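## Task

On the patch panel mounted beneath the switch whose ports have red covers, take the lead out of port 19 (ports count 1 to 24 starting at the left end) and hang its cable in the nearest cable-manager ring on that port's left side; the plug itself can dangle. Do not unplug or draw outward any other plug, since that alone can fail the job. At the end, every remaining plug must sit latched in its port with the latch lever raised, each lead must still pass through every manager ring along its route, and no lead may be sharply kinked or coiled around another.

## Robot and tools

ROBOT. Two 6-joint arms, left_arm and right_arm, each with a two-finger gripper and a wrist camera. left_arm is the robot's own left, on the +y side; image sides do not follow the names. Arm roots sit at (+0.057, +0.244, +1.625) m (left) and (+0.057, -0.244, +1.625) m (right). Joint order per arm: waist, shoulder, elbow, wrist pitch, wrist yaw, wrist roll. Stated ranges (rad): waist -2.880..2.880, shoulder 0.000..3.142, elbow 0.000..3.019, wrist pitch -1.693..1.571, wrist yaw -1.571..1.571, wrist roll -2.094..2.094; real ends may differ by up to 0.084 rad.

FRAME. Positions are metres in the scene frame: origin on the floor at the robot's foot centre, +x forward, +z up, +y toward left_arm. Only the floor height is known; furniture may be rotated. Printed gripper positions and orientations can be a few cm off. A gripper's fingers point along its +z and open along its y; end_effector_position is between the pads, about 1 cm short of the tips.

ROW FORMAT (used by execute_actions and move). One row = 14 numbers, each in [-1, 1], always for both arms: left waist, shoulder, elbow, wrist pitch, wrist yaw, wrist roll, left opening, then the same seven for the right arm. The six joint numbers are offsets, not poses: they count from the arm's Joint targets (shown in the last result) and are scaled so 1.0 equals 1.264 rad waist, 1.32 shoulder, 1.276 elbow, 1.83 wrist pitch, 6.358 wrist yaw, 7.625 wrist roll. A 0 keeps that joint at its current target. The opening number is absolute: +1 fully open, -1 closed; in between, the fingers go to where grip_measured would read that value. Resending the current opening leaves a gripper unchanged; 0 is a real command.

execute_actions(actions, cameras). actions is a list of actions; each action is a table of up to 15 rows, one per 1/30 s step; a short table repeats its last row to fill 15 steps. Every action restarts its offsets from the Joint targets at its start, so sending the same offset again moves further. An action that would push any joint more than 0.084 rad beyond its stated end is rejected for both arms; a malformed action, or a failing first action, rejects the whole call. An empty list just reports state and images. cameras: list of names, null/omitted/["all"] for all, [] for none.

move(target, speed, blend, opening_speed, blocking, cameras). target is one 14-number row or a list of up to 15 rows; every row's offsets count from the same starting Joint targets, not from the previous row. Joints travel together, so grippers trace curves; there is no collision avoidance. speed: rad/s of the joint with the longest way, 0.01 to 2, default 0.5; one value or one per target. blend: rad, corner rounding between listed targets (default 0 = stop at each). opening_speed: per second on the -1..+1 scale, at least 0.2; use a slow value near 0.2 when squeezing something delicate. blocking=false returns after about 0.5 s while the move continues. Each 0.5 s of motion uses one action; paths over 10 s fall short.

wait(seconds 0..10), stop() to brake a running move, zoom_image(camera, region=[x0,y0,x1,y1] pixels, top-left origin, max 504x504) on the latest image of cam_head_left, cam_head_right, cam_left_wrist or cam_right_wrist (all 672x504), read_manual(section="licences"), and finished_scene(scene=1 or 2), which ends the scene for good.

RESULTS. Joint positions: rad per joint, then finger-pad gap in m (0.094 open). Joint velocities likewise; "within noise" means effectively still. Joint targets: the base for your next offsets. Tool commands: current gripper commands. grip_measured: opening on the command scale; it keeps tracking the command even after contact, so touch is not visible there. Joint torques: N m in joint order, including arm weight, with offsets and noise; joints 3 and 4 flip sign past ±28. "joint sent to its limit": a joint was stopped at its real end. "joint command not followed": the clearance check altered targets on some steps. The move: line gives the ending (done, off_target, moving, held, fault), limits=held if steps were withheld, and the worst joint error per arm. done does not mean no contact. MOTOR HOT warns of heating; OVER-TEMPERATURE FAULT means that arm went limp for 30-60 s or more.

MOTION LIMITS. Per step each joint target can lead its measured angle only by 0.264/0.32/0.276/0.33/0.701/1.97 rad; targets that would jump the gripper over 110 mm are scaled back. Tiny turns may not start. The simulation keeps running while you think.

CAUTIONS. Never pull or nudge outward any plug other than the target one. Approach the panel slowly; faster contact and targets set deep past contact press harder. End a push by commanding targets back behind the measured position. Keep the two arms from striking or squeezing each other, which can end the scene. Do not drop the lead while moving or knock anything off the work area. Avoid long holds with outstretched arms or pushing at unreachable poses, which heat motors. Release by commanding an opening well above grip_measured.

Each tool is called after "Call:" as name([rows], argument=value, ...), one row to a line, values as JSON.

## Session

Call:
execute_actions(actions=[])

Scene clock: 0.00 s.
left_arm: end_effector_position=(+0.5531, -0.1989, +1.0595) grip_measured=+1.000 end_effector_quat_wxyz=(+0.212, +0.564, +0.798, +0.017) | right_arm: end_effector_position=(+0.6806, -0.4765, +1.0537) grip_measured=+1.000 end_effector_quat_wxyz=(+0.318, +0.080, +0.925, -0.194)
Joint positions: left_arm=[0.787 1.85 1.501 0.659 -0.511 1.488 0.094] | right_arm=[-1.813 1.497 1.362 0.699 0.172 0.1 0.094]
Joint velocities: within noise
Joint torques (N m): no reading
Motor temperatures (°C): left_arm=[28 28 25 25 25 26 26] | right_arm=[28 27 25 27 25 26 29]
Heat: left arm: hottest waist 28 °C; right arm: hottest gripper 29 °C.
Joint targets: left_arm=[0.788 1.850 1.500 0.661 -0.511 1.488] | right_arm=[-1.813 1.495 1.364 0.703 0.172 0.101]
Tool commands: left_gripper/opening=+1.0 right_gripper/opening=+1.0

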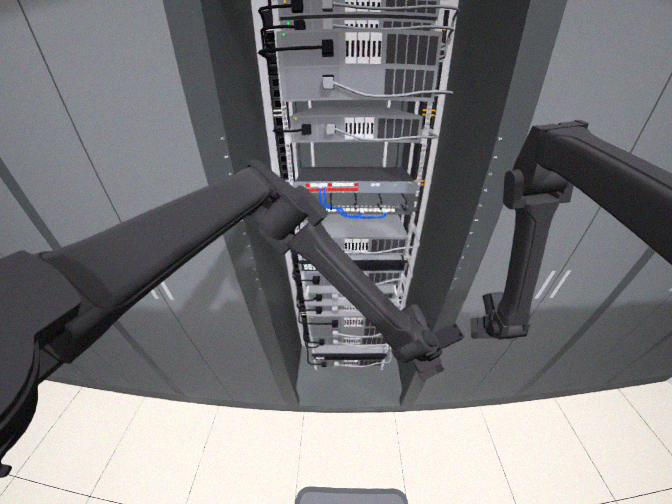

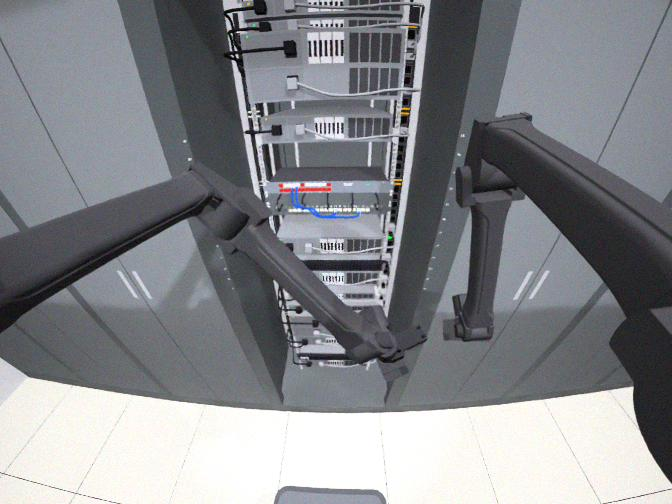

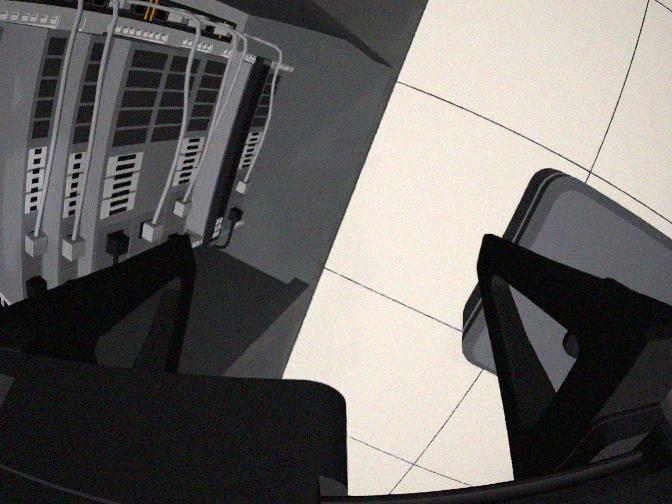

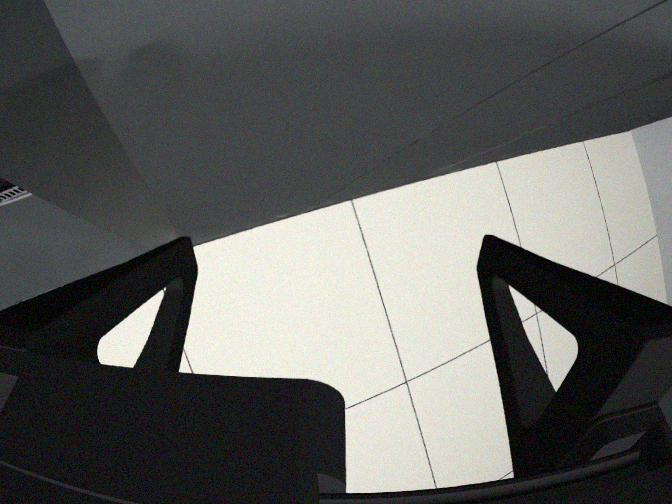

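Call:
zoom_image(camera="cam_head_left", region=[280, 160, 430, 270])

Call:
zoom_image(camera="cam_head_right", region=[260, 170, 400, 270])

Call:
zoom_image(camera="cam_head_left", region=[294, 175, 364, 225])

Call:
zoom_image(camera="cam_head_left", region=[345, 180, 415, 230])

Scaled by 3.360 from the camera's 672x504 image, which has a finer 960x720 frame.

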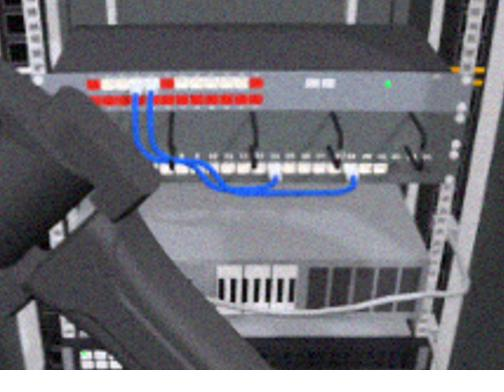

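Scaled by 3.600 from the camera's 672x504 image, which has a finer 960x720 frame.

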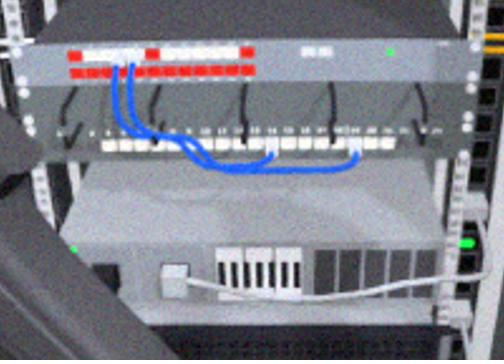

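Scaled by 7.200 from the camera's 672x504 image, which has a finer 960x720 frame.

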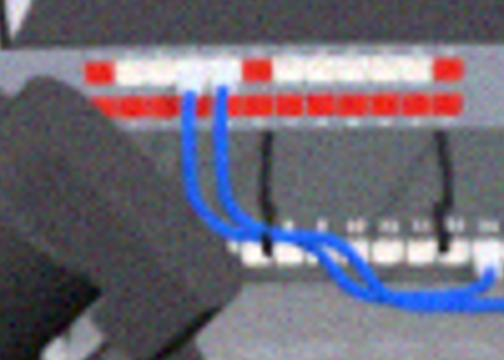

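Scaled by 7.200 from the camera's 672x504 image, which has a finer 960x720 frame.

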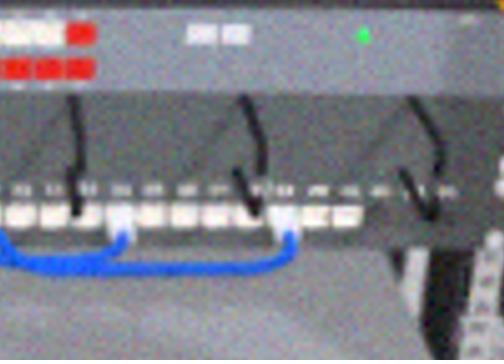

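Call:
move(target=[0.72,0,0,0,0,0,1,0.406,-0.5265,-0.5987,0.326,-0.027,0.249,1], speed=0.6)

Scene clock: 81.00 s.
left_arm: end_effector_position=(+0.5145, +0.4611, +0.9134) grip_measured=+1.000 end_effector_quat_wxyz=(-0.084, +0.572, +0.736, +0.353) | right_arm: end_effector_position=(+0.6723, -0.2163, +1.3782) grip_measured=+1.000 end_effector_quat_wxyz=(+0.223, +0.745, +0.376, +0.504)
Joint positions: left_arm=[1.7 1.85 1.501 0.659 -0.511 1.488 0.094] | right_arm=[-1.318 0.818 0.607 1.282 0.005 1.984 0.094]
Joint velocities: within noise
Joint torques (N m): left_arm=[4.54 -12.51 -0.95 0.9 -0.24 -0.05] | right_arm=[2.78 -16.38 -0.25 3.06 -0.25 -0.1]
Motor temperatures (°C): left_arm=[30 29 25 25 25 26 26] | right_arm=[28 30 25 27 25 26 28]
Heat: left arm: hottest waist 30 °C; right arm: hottest shoulder 30 °C.
Joint targets: left_arm=[1.698 1.850 1.500 0.661 -0.511 1.488] | right_arm=[-1.300 0.800 0.600 1.300 0.001 1.999]
move: done

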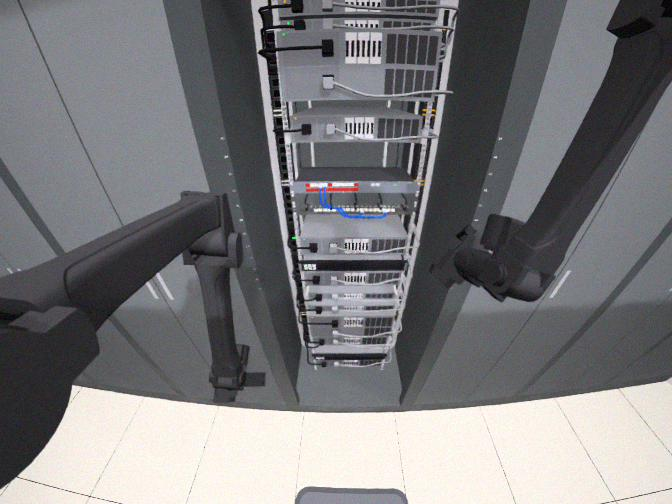

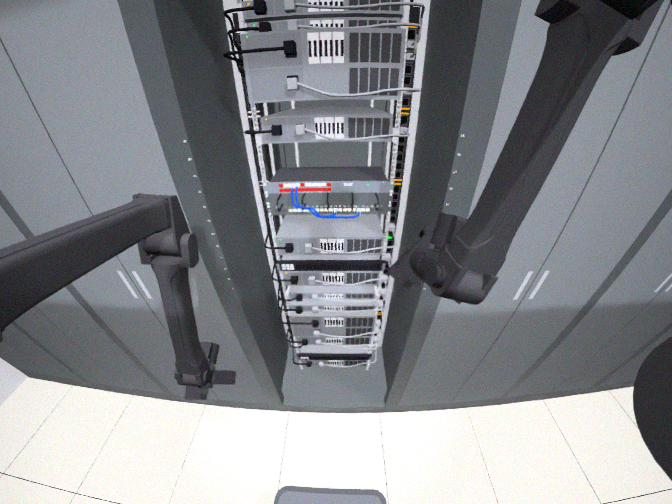

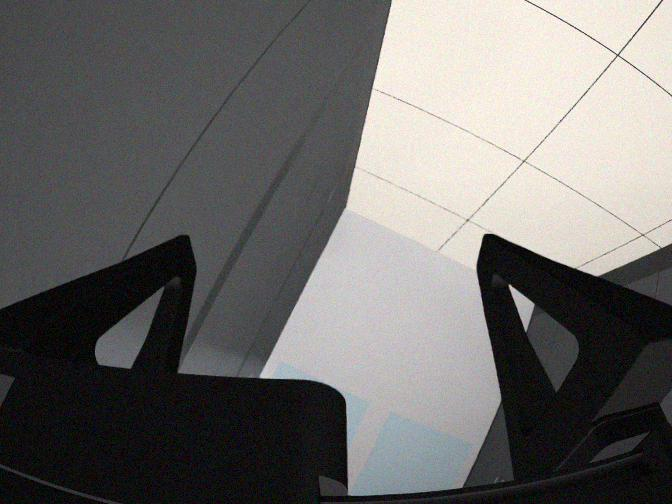

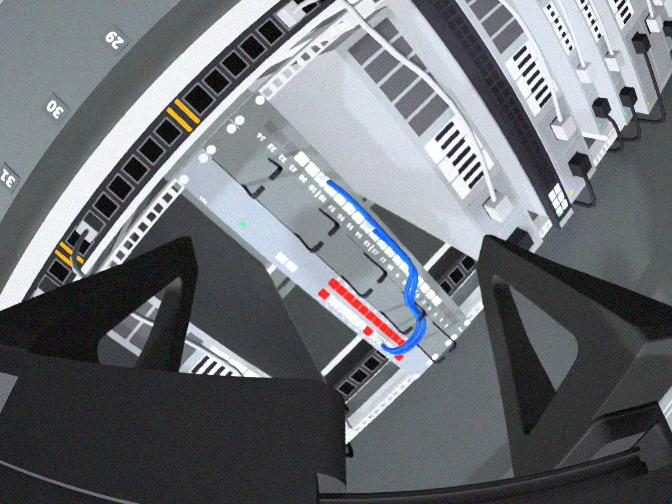

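Call:
zoom_image(camera="cam_right_wrist", region=[200, 120, 480, 370])

Call:
zoom_image(camera="cam_right_wrist", region=[240, 120, 380, 240])

Call:
zoom_image(camera="cam_right_wrist", region=[340, 190, 480, 310])

Scaled by 1.800 from the camera's 672x504 image, which has a finer 960x720 frame.

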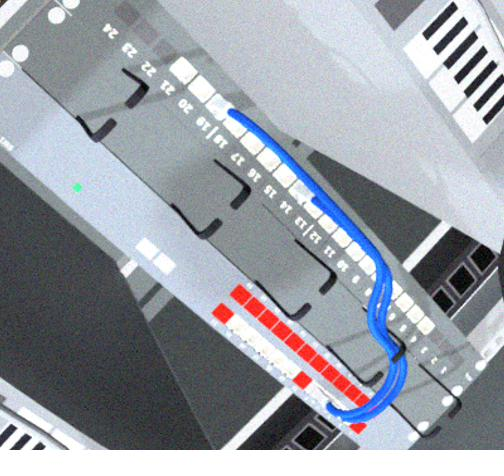

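Scaled by 3.600 from the camera's 672x504 image, which has a finer 960x720 frame.

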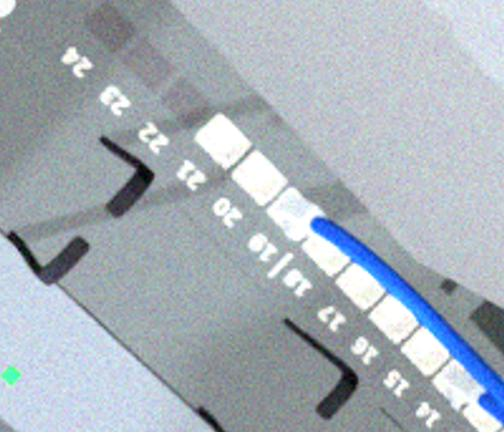

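Scaled by 3.600 from the camera's 672x504 image, which has a finer 960x720 frame.

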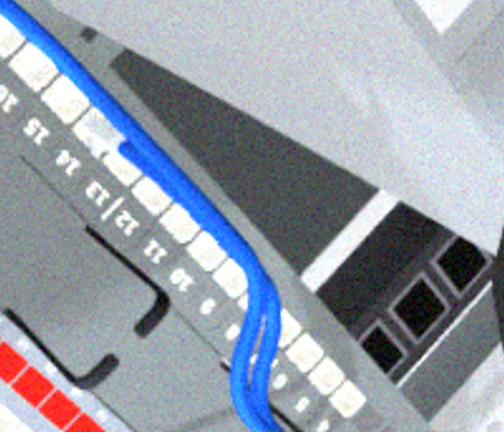

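Call:
move(target=[0,0,0,0,0,0,1,0.166,0.3625,0.4669,0.135,-0.0051,-0.1187,1], speed=0.4, cameras=["cam_right_wrist","cam_head_left"])

Scene clock: 120.50 s.
left_arm: end_effector_position=(+0.5145, +0.4611, +0.9134) grip_measured=+1.000 end_effector_quat_wxyz=(-0.084, +0.572, +0.736, +0.353) | right_arm: end_effector_position=(+0.8164, -0.1278, +1.3417) grip_measured=+1.000 end_effector_quat_wxyz=(+0.494, +0.503, +0.507, +0.495)
Joint positions: left_arm=[1.7 1.85 1.501 0.659 -0.511 1.488 0.094] | right_arm=[-1.111 1.262 1.176 1.529 -0.028 1.109 0.094]
Joint velocities: within noise
Joint torques (N m): left_arm=[4.72 -12.16 -1.11 0.91 -0.27 -0.03] | right_arm=[6.95 -16.79 3.56 3.07 -0.4 -0.37]
Motor temperatures (°C): left_arm=[29 30 25 25 25 26 25] | right_arm=[28 30 25 27 25 26 28]
Heat: left arm: hottest shoulder 30 °C; right arm: hottest shoulder 30 °C.
Joint targets: left_arm=[1.698 1.850 1.500 0.661 -0.511 1.488] | right_arm=[-1.090 1.279 1.196 1.547 -0.031 1.094]
move: done
Images, in order (width x height): cam_head_left 672x504, cam_right_wrist 672x504.

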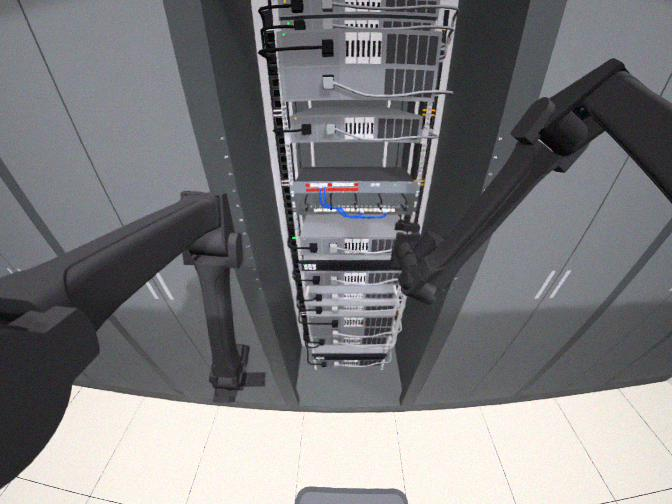

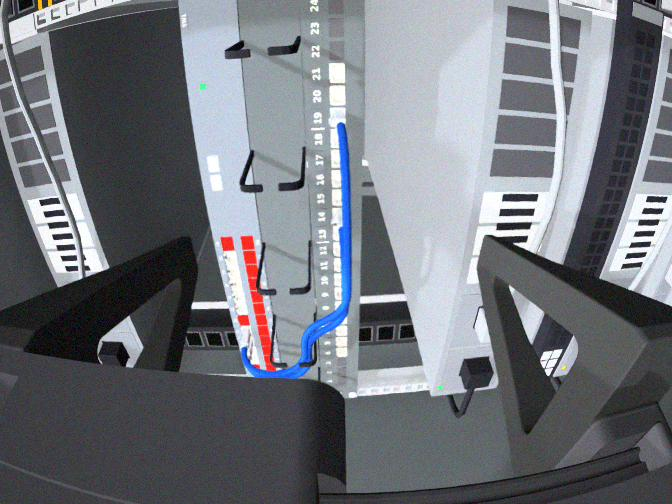

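Call:
zoom_image(camera="cam_right_wrist", region=[220, 0, 380, 130])

Call:
zoom_image(camera="cam_right_wrist", region=[220, 80, 380, 210])

Call:
zoom_image(camera="cam_right_wrist", region=[220, 200, 380, 400])

Scaled by 3.150 from the camera's 672x504 image, which has a finer 960x720 frame.

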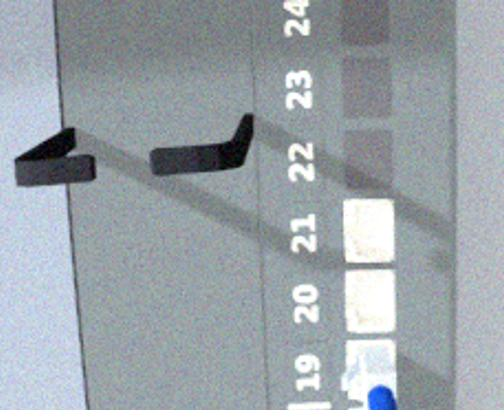

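Scaled by 3.150 from the camera's 672x504 image, which has a finer 960x720 frame.

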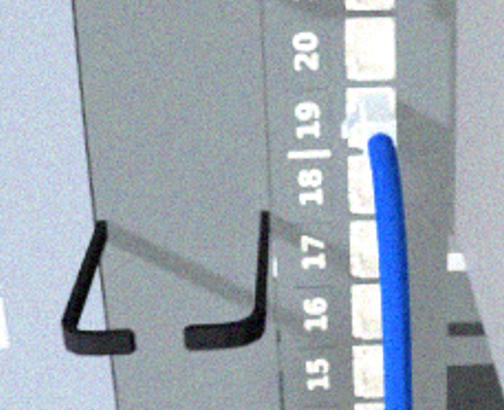

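Scaled by 2.520 from the camera's 672x504 image, which has a finer 960x720 frame.

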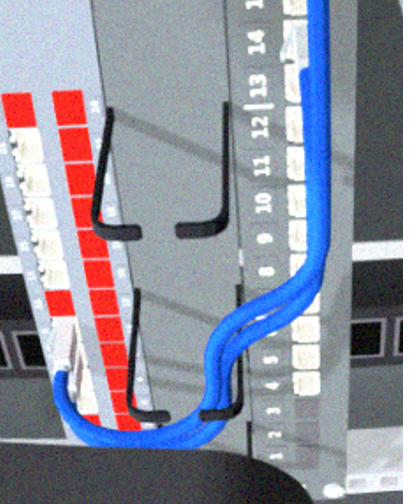

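Call:
move(target=[0,0,0,0,0,0,1,0.0407,0.0526,0.2813,-0.1589,0.0008,-0.0067,-0.255], speed=0.2, opening_speed=1)

Call:
zoom_image(camera="cam_right_wrist", region=[200, 0, 400, 160])

Scene clock: 177.07 s.
left_arm: end_effector_position=(+0.5145, +0.4611, +0.9134) grip_measured=+1.000 end_effector_quat_wxyz=(-0.084, +0.572, +0.736, +0.353) | right_arm: end_effector_position=(+0.9285, -0.1125, +1.3472) grip_measured=-0.253 end_effector_quat_wxyz=(+0.500, +0.499, +0.502, +0.499)
Joint positions: left_arm=[1.7 1.85 1.501 0.659 -0.511 1.488 0.094] | right_arm=[-1.061 1.327 1.524 1.263 -0.028 1.058 0.035]
Joint velocities: within noise
Joint torques (N m): left_arm=[4.31 -12.16 -0.88 0.88 -0.24 -0.07] | right_arm=[8.18 -18.96 7.21 1.99 -0.25 -0.39]
Motor temperatures (°C): left_arm=[28 30 25 25 25 25 25] | right_arm=[28 30 26 26 26 26 28]
Heat: left arm: hottest shoulder 30 °C; right arm: hottest shoulder 30 °C.
Joint targets: left_arm=[1.698 1.850 1.500 0.661 -0.511 1.488] | right_arm=[-1.039 1.348 1.555 1.256 -0.026 1.043]
move: done

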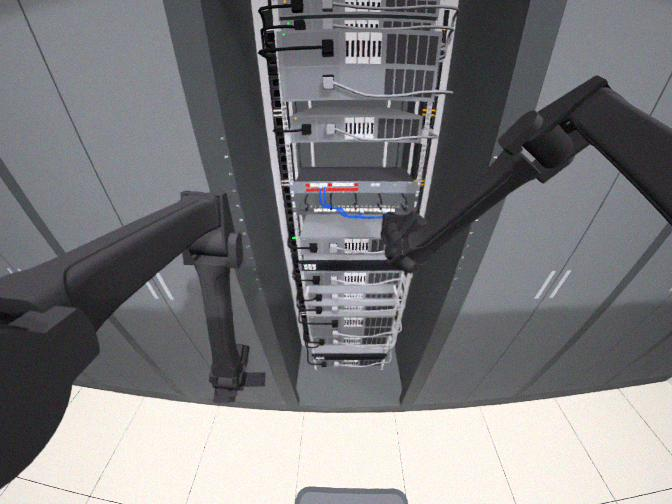

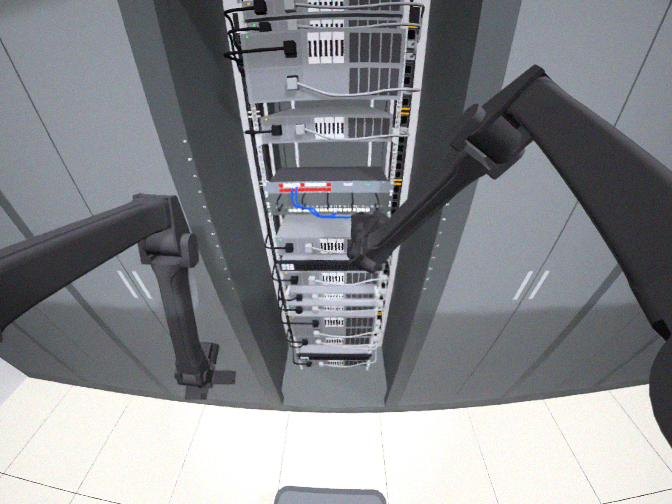

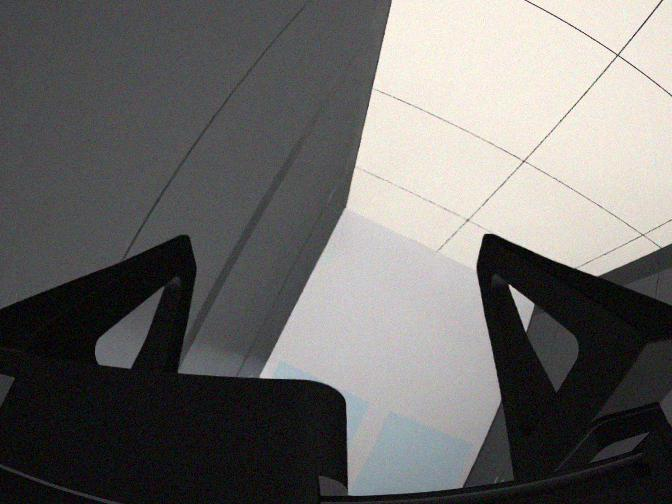

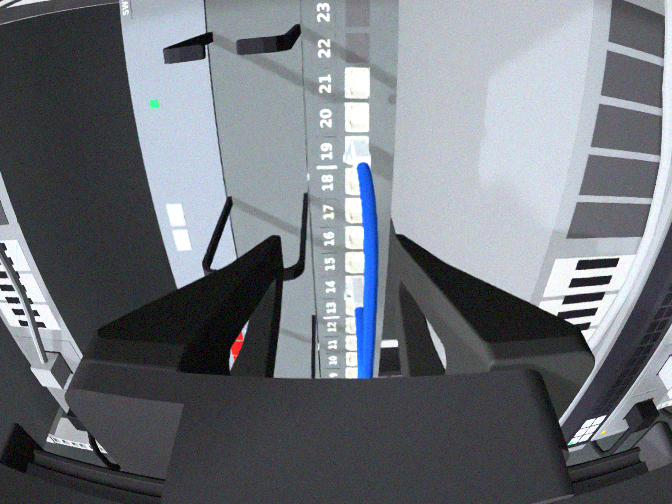

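Scaled by 2.520 from the camera's 672x504 image, which has a finer 960x720 frame.

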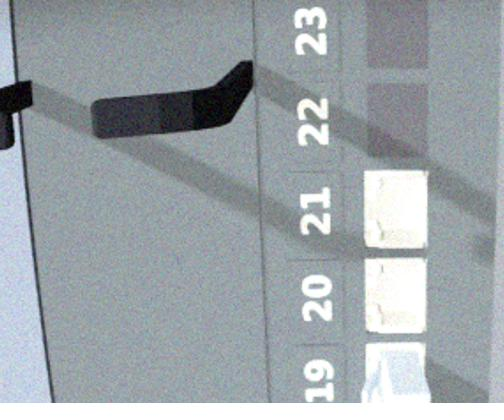

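Call:
zoom_image(camera="cam_right_wrist", region=[320, 110, 400, 190])

Call:
zoom_image(camera="cam_right_wrist", region=[280, 180, 400, 320])

Scaled by 6.300 from the camera's 672x504 image, which has a finer 960x720 frame.

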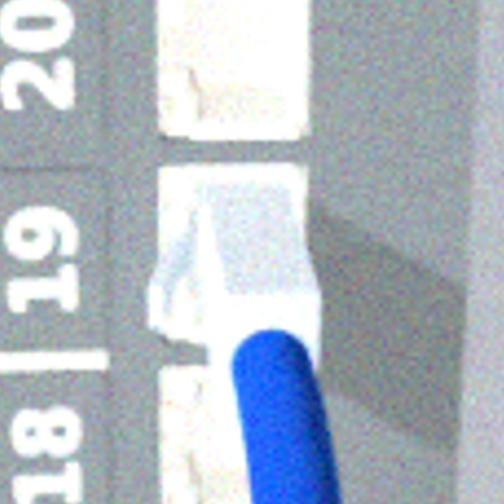

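Scaled by 3.600 from the camera's 672x504 image, which has a finer 960x720 frame.

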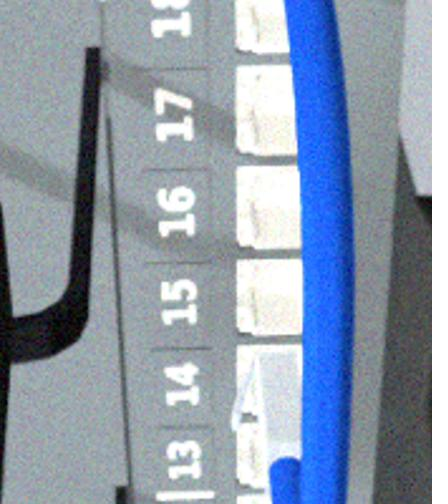

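Call:
move(target=[0,0,0,0,0,0,1,-0.0728,0.0027,0.0925,-0.106,-0.0316,0.0114,-0.49], speed=0.15, opening_speed=1, cameras=["cam_head_right","cam_right_wrist"])

Call:
zoom_image(camera="cam_right_wrist", region=[240, 110, 440, 290])

Scene clock: 222.20 s.
left_arm: end_effector_position=(+0.5145, +0.4611, +0.9134) grip_measured=+1.000 end_effector_quat_wxyz=(-0.084, +0.572, +0.736, +0.353) | right_arm: end_effector_position=(+0.9619, -0.0966, +1.3440) grip_measured=-0.488 end_effector_quat_wxyz=(+0.441, +0.448, +0.546, +0.554)
Joint positions: left_arm=[1.7 1.85 1.501 0.659 -0.511 1.488 0.094] | right_arm=[-1.11 1.331 1.634 1.069 -0.224 1.115 0.024]
Joint velocities: within noise
Joint torques (N m): left_arm=[4.25 -12.04 -1.03 0.84 -0.22 -0.05] | right_arm=[3.66 -20.6 9.02 2.22 -0.44 -0.08]
Motor temperatures (°C): left_arm=[28 30 25 25 25 25 25] | right_arm=[28 31 27 26 25 26 28]
Heat: left arm: hottest shoulder 30 °C; right arm: hottest shoulder 31 °C.
Joint targets: left_arm=[1.698 1.850 1.500 0.661 -0.511 1.488] | right_arm=[-1.131 1.352 1.673 1.062 -0.227 1.130]
move: off_target (right_arm); right_arm: the elbow is farthest, 0.039 rad from its target
Images, in order (width x height): cam_head_right 672x504, cam_right_wrist 672x504.

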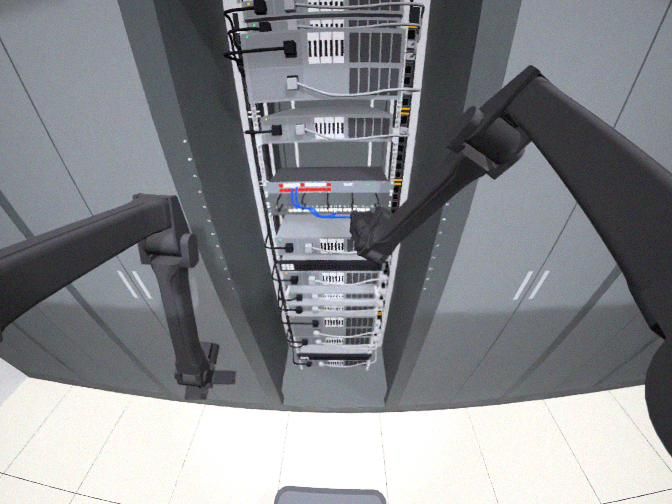

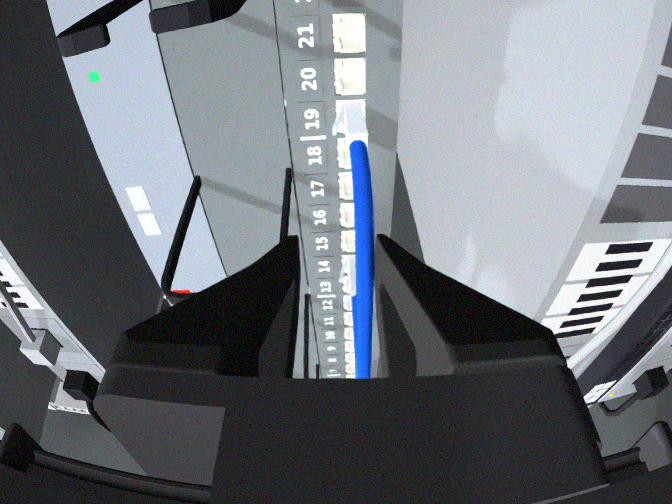

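Scaled by 2.520 from the camera's 672x504 image, which has a finer 960x720 frame.

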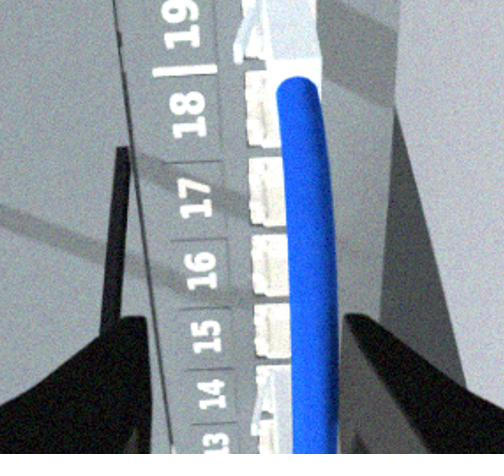

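Call:
move(target=[0,0,0,0,0,0,1,-0.0332,0.0,0.0094,0.0,-0.0008,0.0039,-0.49], speed=0.15, cameras=["cam_right_wrist"])

Call:
zoom_image(camera="cam_right_wrist", region=[240, 80, 440, 260])

Scene clock: 230.47 s.
left_arm: end_effector_position=(+0.5145, +0.4611, +0.9134) grip_measured=+1.000 end_effector_quat_wxyz=(-0.084, +0.572, +0.736, +0.353) | right_arm: end_effector_position=(+0.9656, -0.1132, +1.3394) grip_measured=-0.488 end_effector_quat_wxyz=(+0.445, +0.445, +0.548, +0.550)
Joint positions: left_arm=[1.7 1.85 1.501 0.659 -0.511 1.488 0.094] | right_arm=[-1.153 1.331 1.646 1.068 -0.229 1.145 0.024]
Joint velocities: within noise
Joint torques (N m): left_arm=[4.54 -12.45 -0.96 0.83 -0.26 -0.03] | right_arm=[3.43 -21.3 9.26 2.15 -0.39 -0.13]
Motor temperatures (°C): left_arm=[28 30 25 25 25 25 25] | right_arm=[28 32 28 26 26 26 28]
Heat: left arm: hottest shoulder 30 °C; right arm: hottest shoulder 32 °C.
Joint targets: left_arm=[1.698 1.850 1.500 0.661 -0.511 1.488] | right_arm=[-1.173 1.352 1.685 1.062 -0.232 1.160]
move: off_target (right_arm); right_arm: the elbow is farthest, 0.039 rad from its target
Images, in order (width x height): cam_right_wrist 672x504.

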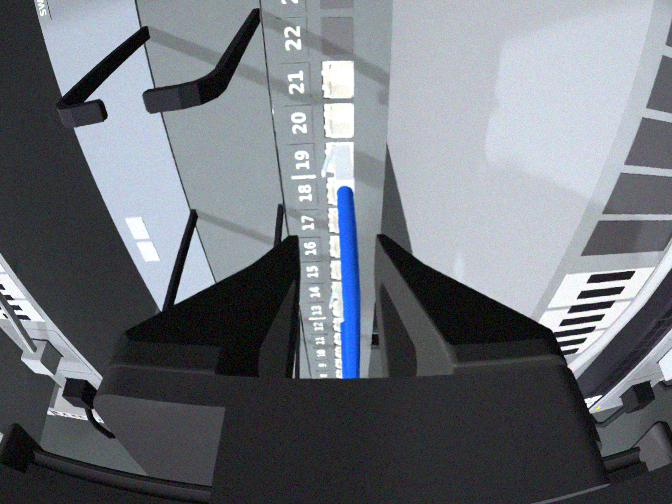

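Scaled by 2.520 from the camera's 672x504 image, which has a finer 960x720 frame.

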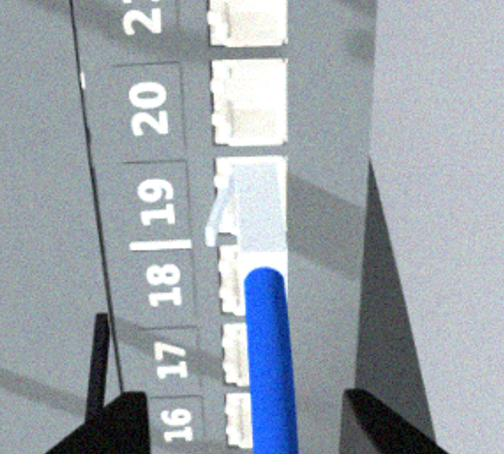

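Call:
move(target=[0,0,0,0,0,0,1,0,0.0163,0.0545,-0.0273,0,0,-0.49], speed=0.07, cameras=["cam_right_wrist"])

Call:
zoom_image(camera="cam_right_wrist", region=[240, 120, 440, 300])

Scene clock: 246.67 s.
left_arm: end_effector_position=(+0.5145, +0.4611, +0.9134) grip_measured=+1.000 end_effector_quat_wxyz=(-0.084, +0.572, +0.736, +0.353) | right_arm: end_effector_position=(+0.9832, -0.1139, +1.3396) grip_measured=-0.488 end_effector_quat_wxyz=(+0.445, +0.445, +0.548, +0.551)
Joint positions: left_arm=[1.7 1.85 1.501 0.659 -0.511 1.488 0.094] | right_arm=[-1.153 1.35 1.713 1.02 -0.229 1.146 0.024]
Joint velocities: within noise
Joint torques (N m): left_arm=[4.31 -12.57 -0.98 0.9 -0.25 -0.04] | right_arm=[3.66 -21.6 9.92 2.17 -0.39 -0.13]
Motor temperatures (°C): left_arm=[28 30 25 25 25 25 25] | right_arm=[28 33 29 26 26 26 28]
Heat: left arm: hottest shoulder 30 °C; right arm: hottest shoulder 33 °C.
Joint targets: left_arm=[1.698 1.850 1.500 0.661 -0.511 1.488] | right_arm=[-1.173 1.374 1.754 1.012 -0.232 1.160]
move: off_target (right_arm); right_arm: the elbow is farthest, 0.042 rad from its target
Images, in order (width x height): cam_right_wrist 672x504.

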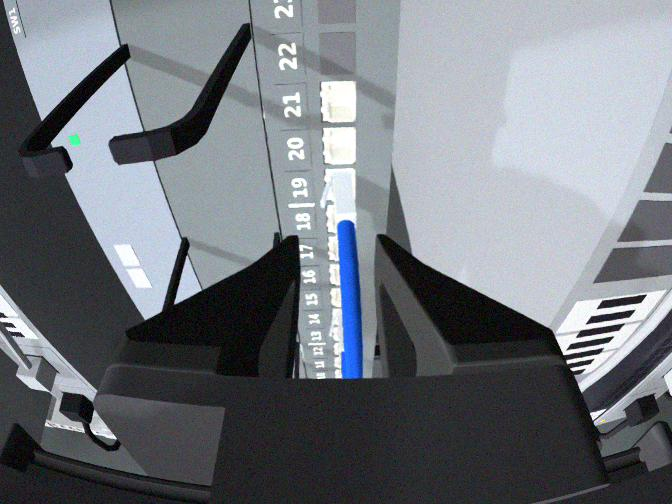

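Scaled by 2.520 from the camera's 672x504 image, which has a finer 960x720 frame.

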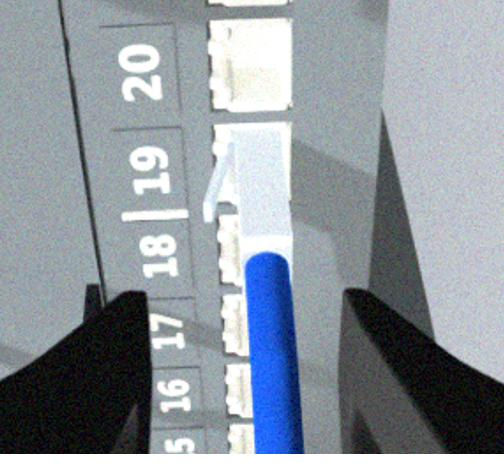

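Call:
move(target=[0,0,0,0,0,0,1,0,0.0163,0.0545,-0.0273,0,0,-0.49], speed=0.07, cameras=["cam_right_wrist"])

Call:
zoom_image(camera="cam_right_wrist", region=[240, 120, 440, 300])

Scene clock: 250.40 s.
left_arm: end_effector_position=(+0.5145, +0.4611, +0.9134) grip_measured=+1.000 end_effector_quat_wxyz=(-0.084, +0.572, +0.736, +0.353) | right_arm: end_effector_position=(+0.9998, -0.1142, +1.3388) grip_measured=-0.488 end_effector_quat_wxyz=(+0.443, +0.446, +0.549, +0.550)
Joint positions: left_arm=[1.7 1.85 1.501 0.659 -0.511 1.488 0.094] | right_arm=[-1.153 1.371 1.78 0.97 -0.229 1.146 0.024]
Joint velocities: within noise
Joint torques (N m): left_arm=[4.6 -12.69 -1.01 0.95 -0.21 -0.03] | right_arm=[3.37 -22.01 10.58 2.17 -0.4 -0.12]
Motor temperatures (°C): left_arm=[28 30 25 25 25 25 25] | right_arm=[28 33 29 26 26 26 28]
Heat: left arm: hottest shoulder 30 °C; right arm: hottest shoulder 33 °C.
Joint targets: left_arm=[1.698 1.850 1.500 0.661 -0.511 1.488] | right_arm=[-1.173 1.395 1.824 0.962 -0.232 1.160]
move: off_target (right_arm); right_arm: the elbow is farthest, 0.044 rad from its target
Images, in order (width x height): cam_right_wrist 672x504.

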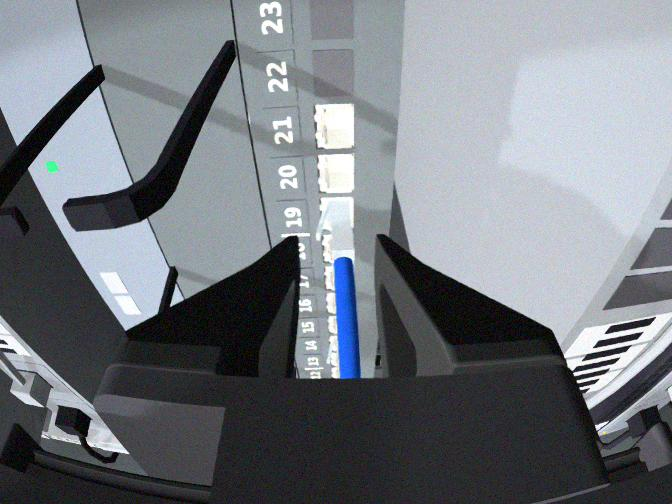

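Scaled by 2.520 from the camera's 672x504 image, which has a finer 960x720 frame.

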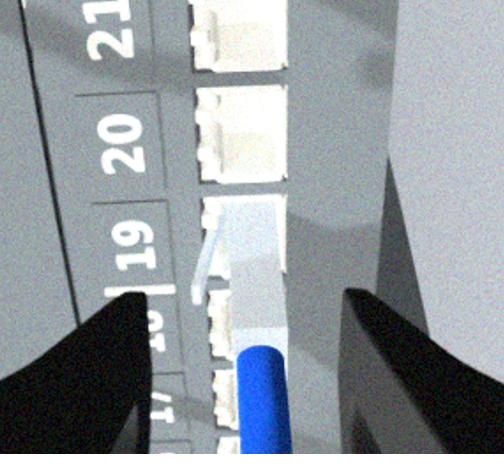

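Call:
move(target=[0,0,0,0,0,0,1,0,0.0062,0.0207,-0.0104,0,0,-0.49], speed=0.05, cameras=["cam_right_wrist"])

Call:
zoom_image(camera="cam_right_wrist", region=[260, 170, 420, 310])

Scene clock: 260.70 s.
left_arm: end_effector_position=(+0.5145, +0.4611, +0.9134) grip_measured=+1.000 end_effector_quat_wxyz=(-0.084, +0.572, +0.736, +0.353) | right_arm: end_effector_position=(+1.0059, -0.1143, +1.3386) grip_measured=-0.488 end_effector_quat_wxyz=(+0.443, +0.446, +0.550, +0.550)
Joint positions: left_arm=[1.7 1.85 1.501 0.659 -0.511 1.488 0.094] | right_arm=[-1.153 1.379 1.806 0.951 -0.229 1.147 0.024]
Joint velocities: within noise
Joint torques (N m): left_arm=[4.84 -12.63 -0.96 0.91 -0.26 -0.03] | right_arm=[3.55 -22.12 10.73 2.22 -0.38 -0.12]
Motor temperatures (°C): left_arm=[28 30 25 25 25 25 25] | right_arm=[28 33 30 26 26 26 28]
Heat: left arm: hottest shoulder 30 °C; right arm: hottest shoulder 33 °C.
Joint targets: left_arm=[1.698 1.850 1.500 0.661 -0.511 1.488] | right_arm=[-1.173 1.403 1.850 0.943 -0.233 1.160]
move: off_target (right_arm); right_arm: the elbow is farthest, 0.045 rad from its target
Images, in order (width x height): cam_right_wrist 672x504.

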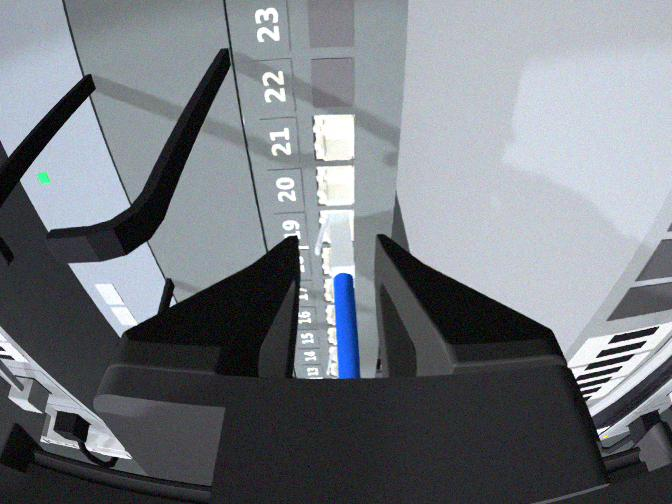

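Scaled by 3.150 from the camera's 672x504 image, which has a finer 960x720 frame.

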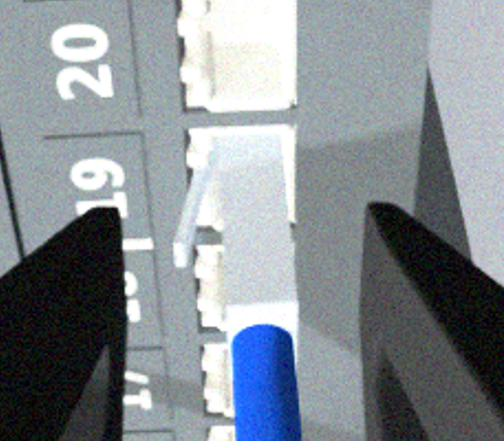

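Call:
move(target=[0,0,0,0,0,0,1,0,0,0,0,0,0,-0.75], opening_speed=0.3, cameras=["cam_right_wrist"])

Call:
zoom_image(camera="cam_right_wrist", region=[260, 170, 420, 310])

Scene clock: 266.20 s.
left_arm: end_effector_position=(+0.5145, +0.4611, +0.9134) grip_measured=+1.000 end_effector_quat_wxyz=(-0.084, +0.572, +0.736, +0.353) | right_arm: end_effector_position=(+1.0062, -0.1143, +1.3385) grip_measured=-0.747 end_effector_quat_wxyz=(+0.443, +0.446, +0.550, +0.550)
Joint positions: left_arm=[1.7 1.85 1.501 0.659 -0.511 1.488 0.094] | right_arm=[-1.153 1.38 1.807 0.95 -0.229 1.147 0.012]
Joint velocities: within noise
Joint torques (N m): left_arm=[4.72 -12.16 -0.96 0.88 -0.25 -0.02] | right_arm=[3.6 -22.3 10.69 2.14 -0.38 -0.13]
Motor temperatures (°C): left_arm=[28 30 25 25 25 25 25] | right_arm=[28 32 30 26 26 26 28]
Heat: left arm: hottest shoulder 30 °C; right arm: hottest shoulder 32 °C.
Joint targets: left_arm=[1.698 1.850 1.500 0.661 -0.511 1.488] | right_arm=[-1.173 1.403 1.850 0.943 -0.233 1.160]
move: off_target (right_arm); right_arm: the elbow is farthest, 0.043 rad from its target
Images, in order (width x height): cam_right_wrist 672x504.

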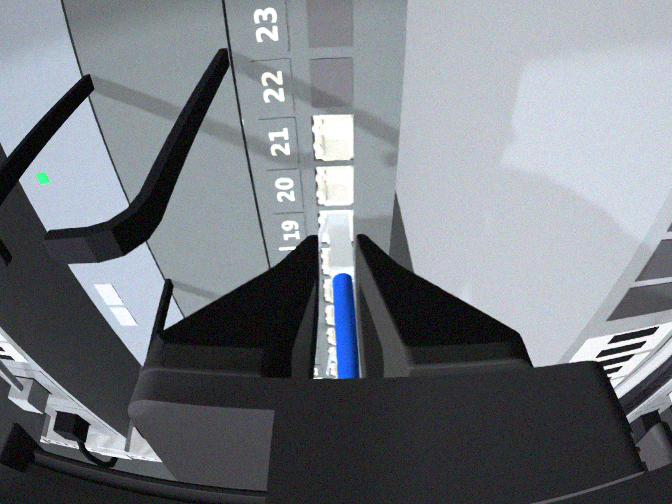

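Scaled by 3.150 from the camera's 672x504 image, which has a finer 960x720 frame.

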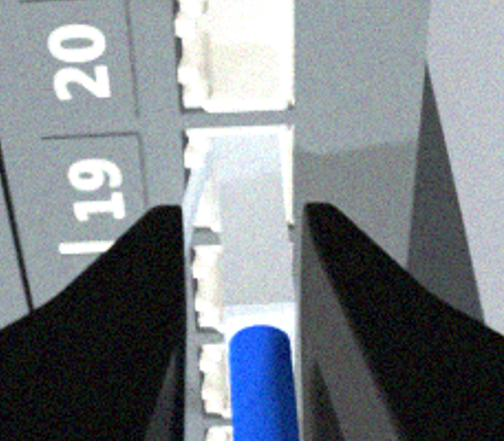

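Call:
move(target=[0,0,0,0,0,0,1,0,0,0,0,0,0,-0.87], opening_speed=0.2, cameras=["cam_right_wrist"])

Call:
zoom_image(camera="cam_right_wrist", region=[260, 170, 420, 310])

Scene clock: 270.17 s.
left_arm: end_effector_position=(+0.5145, +0.4611, +0.9134) grip_measured=+1.000 end_effector_quat_wxyz=(-0.084, +0.572, +0.736, +0.353) | right_arm: end_effector_position=(+1.0057, -0.1137, +1.3372) grip_measured=-0.861 end_effector_quat_wxyz=(+0.442, +0.447, +0.550, +0.550)
Joint positions: left_arm=[1.7 1.85 1.501 0.659 -0.511 1.488 0.094] | right_arm=[-1.153 1.381 1.807 0.949 -0.229 1.147 0.007]
Joint velocities: within noise
Joint torques (N m): left_arm=[4.84 -12.57 -1.01 0.91 -0.23 -0.06] | right_arm=[3.66 -22.48 10.58 2.19 -0.38 -0.12]
Motor temperatures (°C): left_arm=[28 30 25 25 25 25 25] | right_arm=[28 32 30 26 26 26 28]
Heat: left arm: hottest shoulder 30 °C; right arm: hottest shoulder 32 °C.
Joint targets: left_arm=[1.698 1.850 1.500 0.661 -0.511 1.488] | right_arm=[-1.173 1.403 1.850 0.943 -0.232 1.160]
move: off_target (right_arm); right_arm: the elbow is farthest, 0.043 rad from its target
Images, in order (width x height): cam_right_wrist 672x504.

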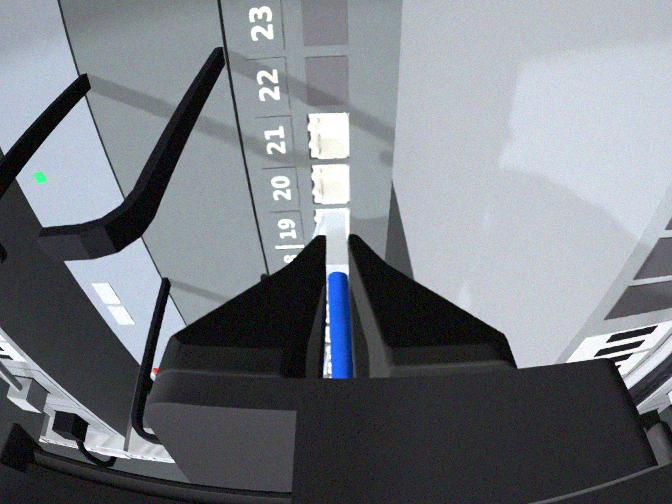

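Scaled by 3.150 from the camera's 672x504 image, which has a finer 960x720 frame.

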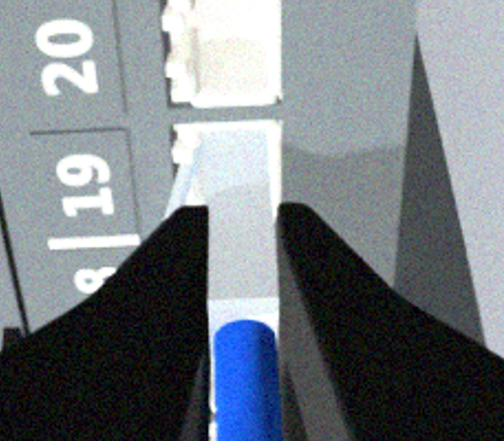

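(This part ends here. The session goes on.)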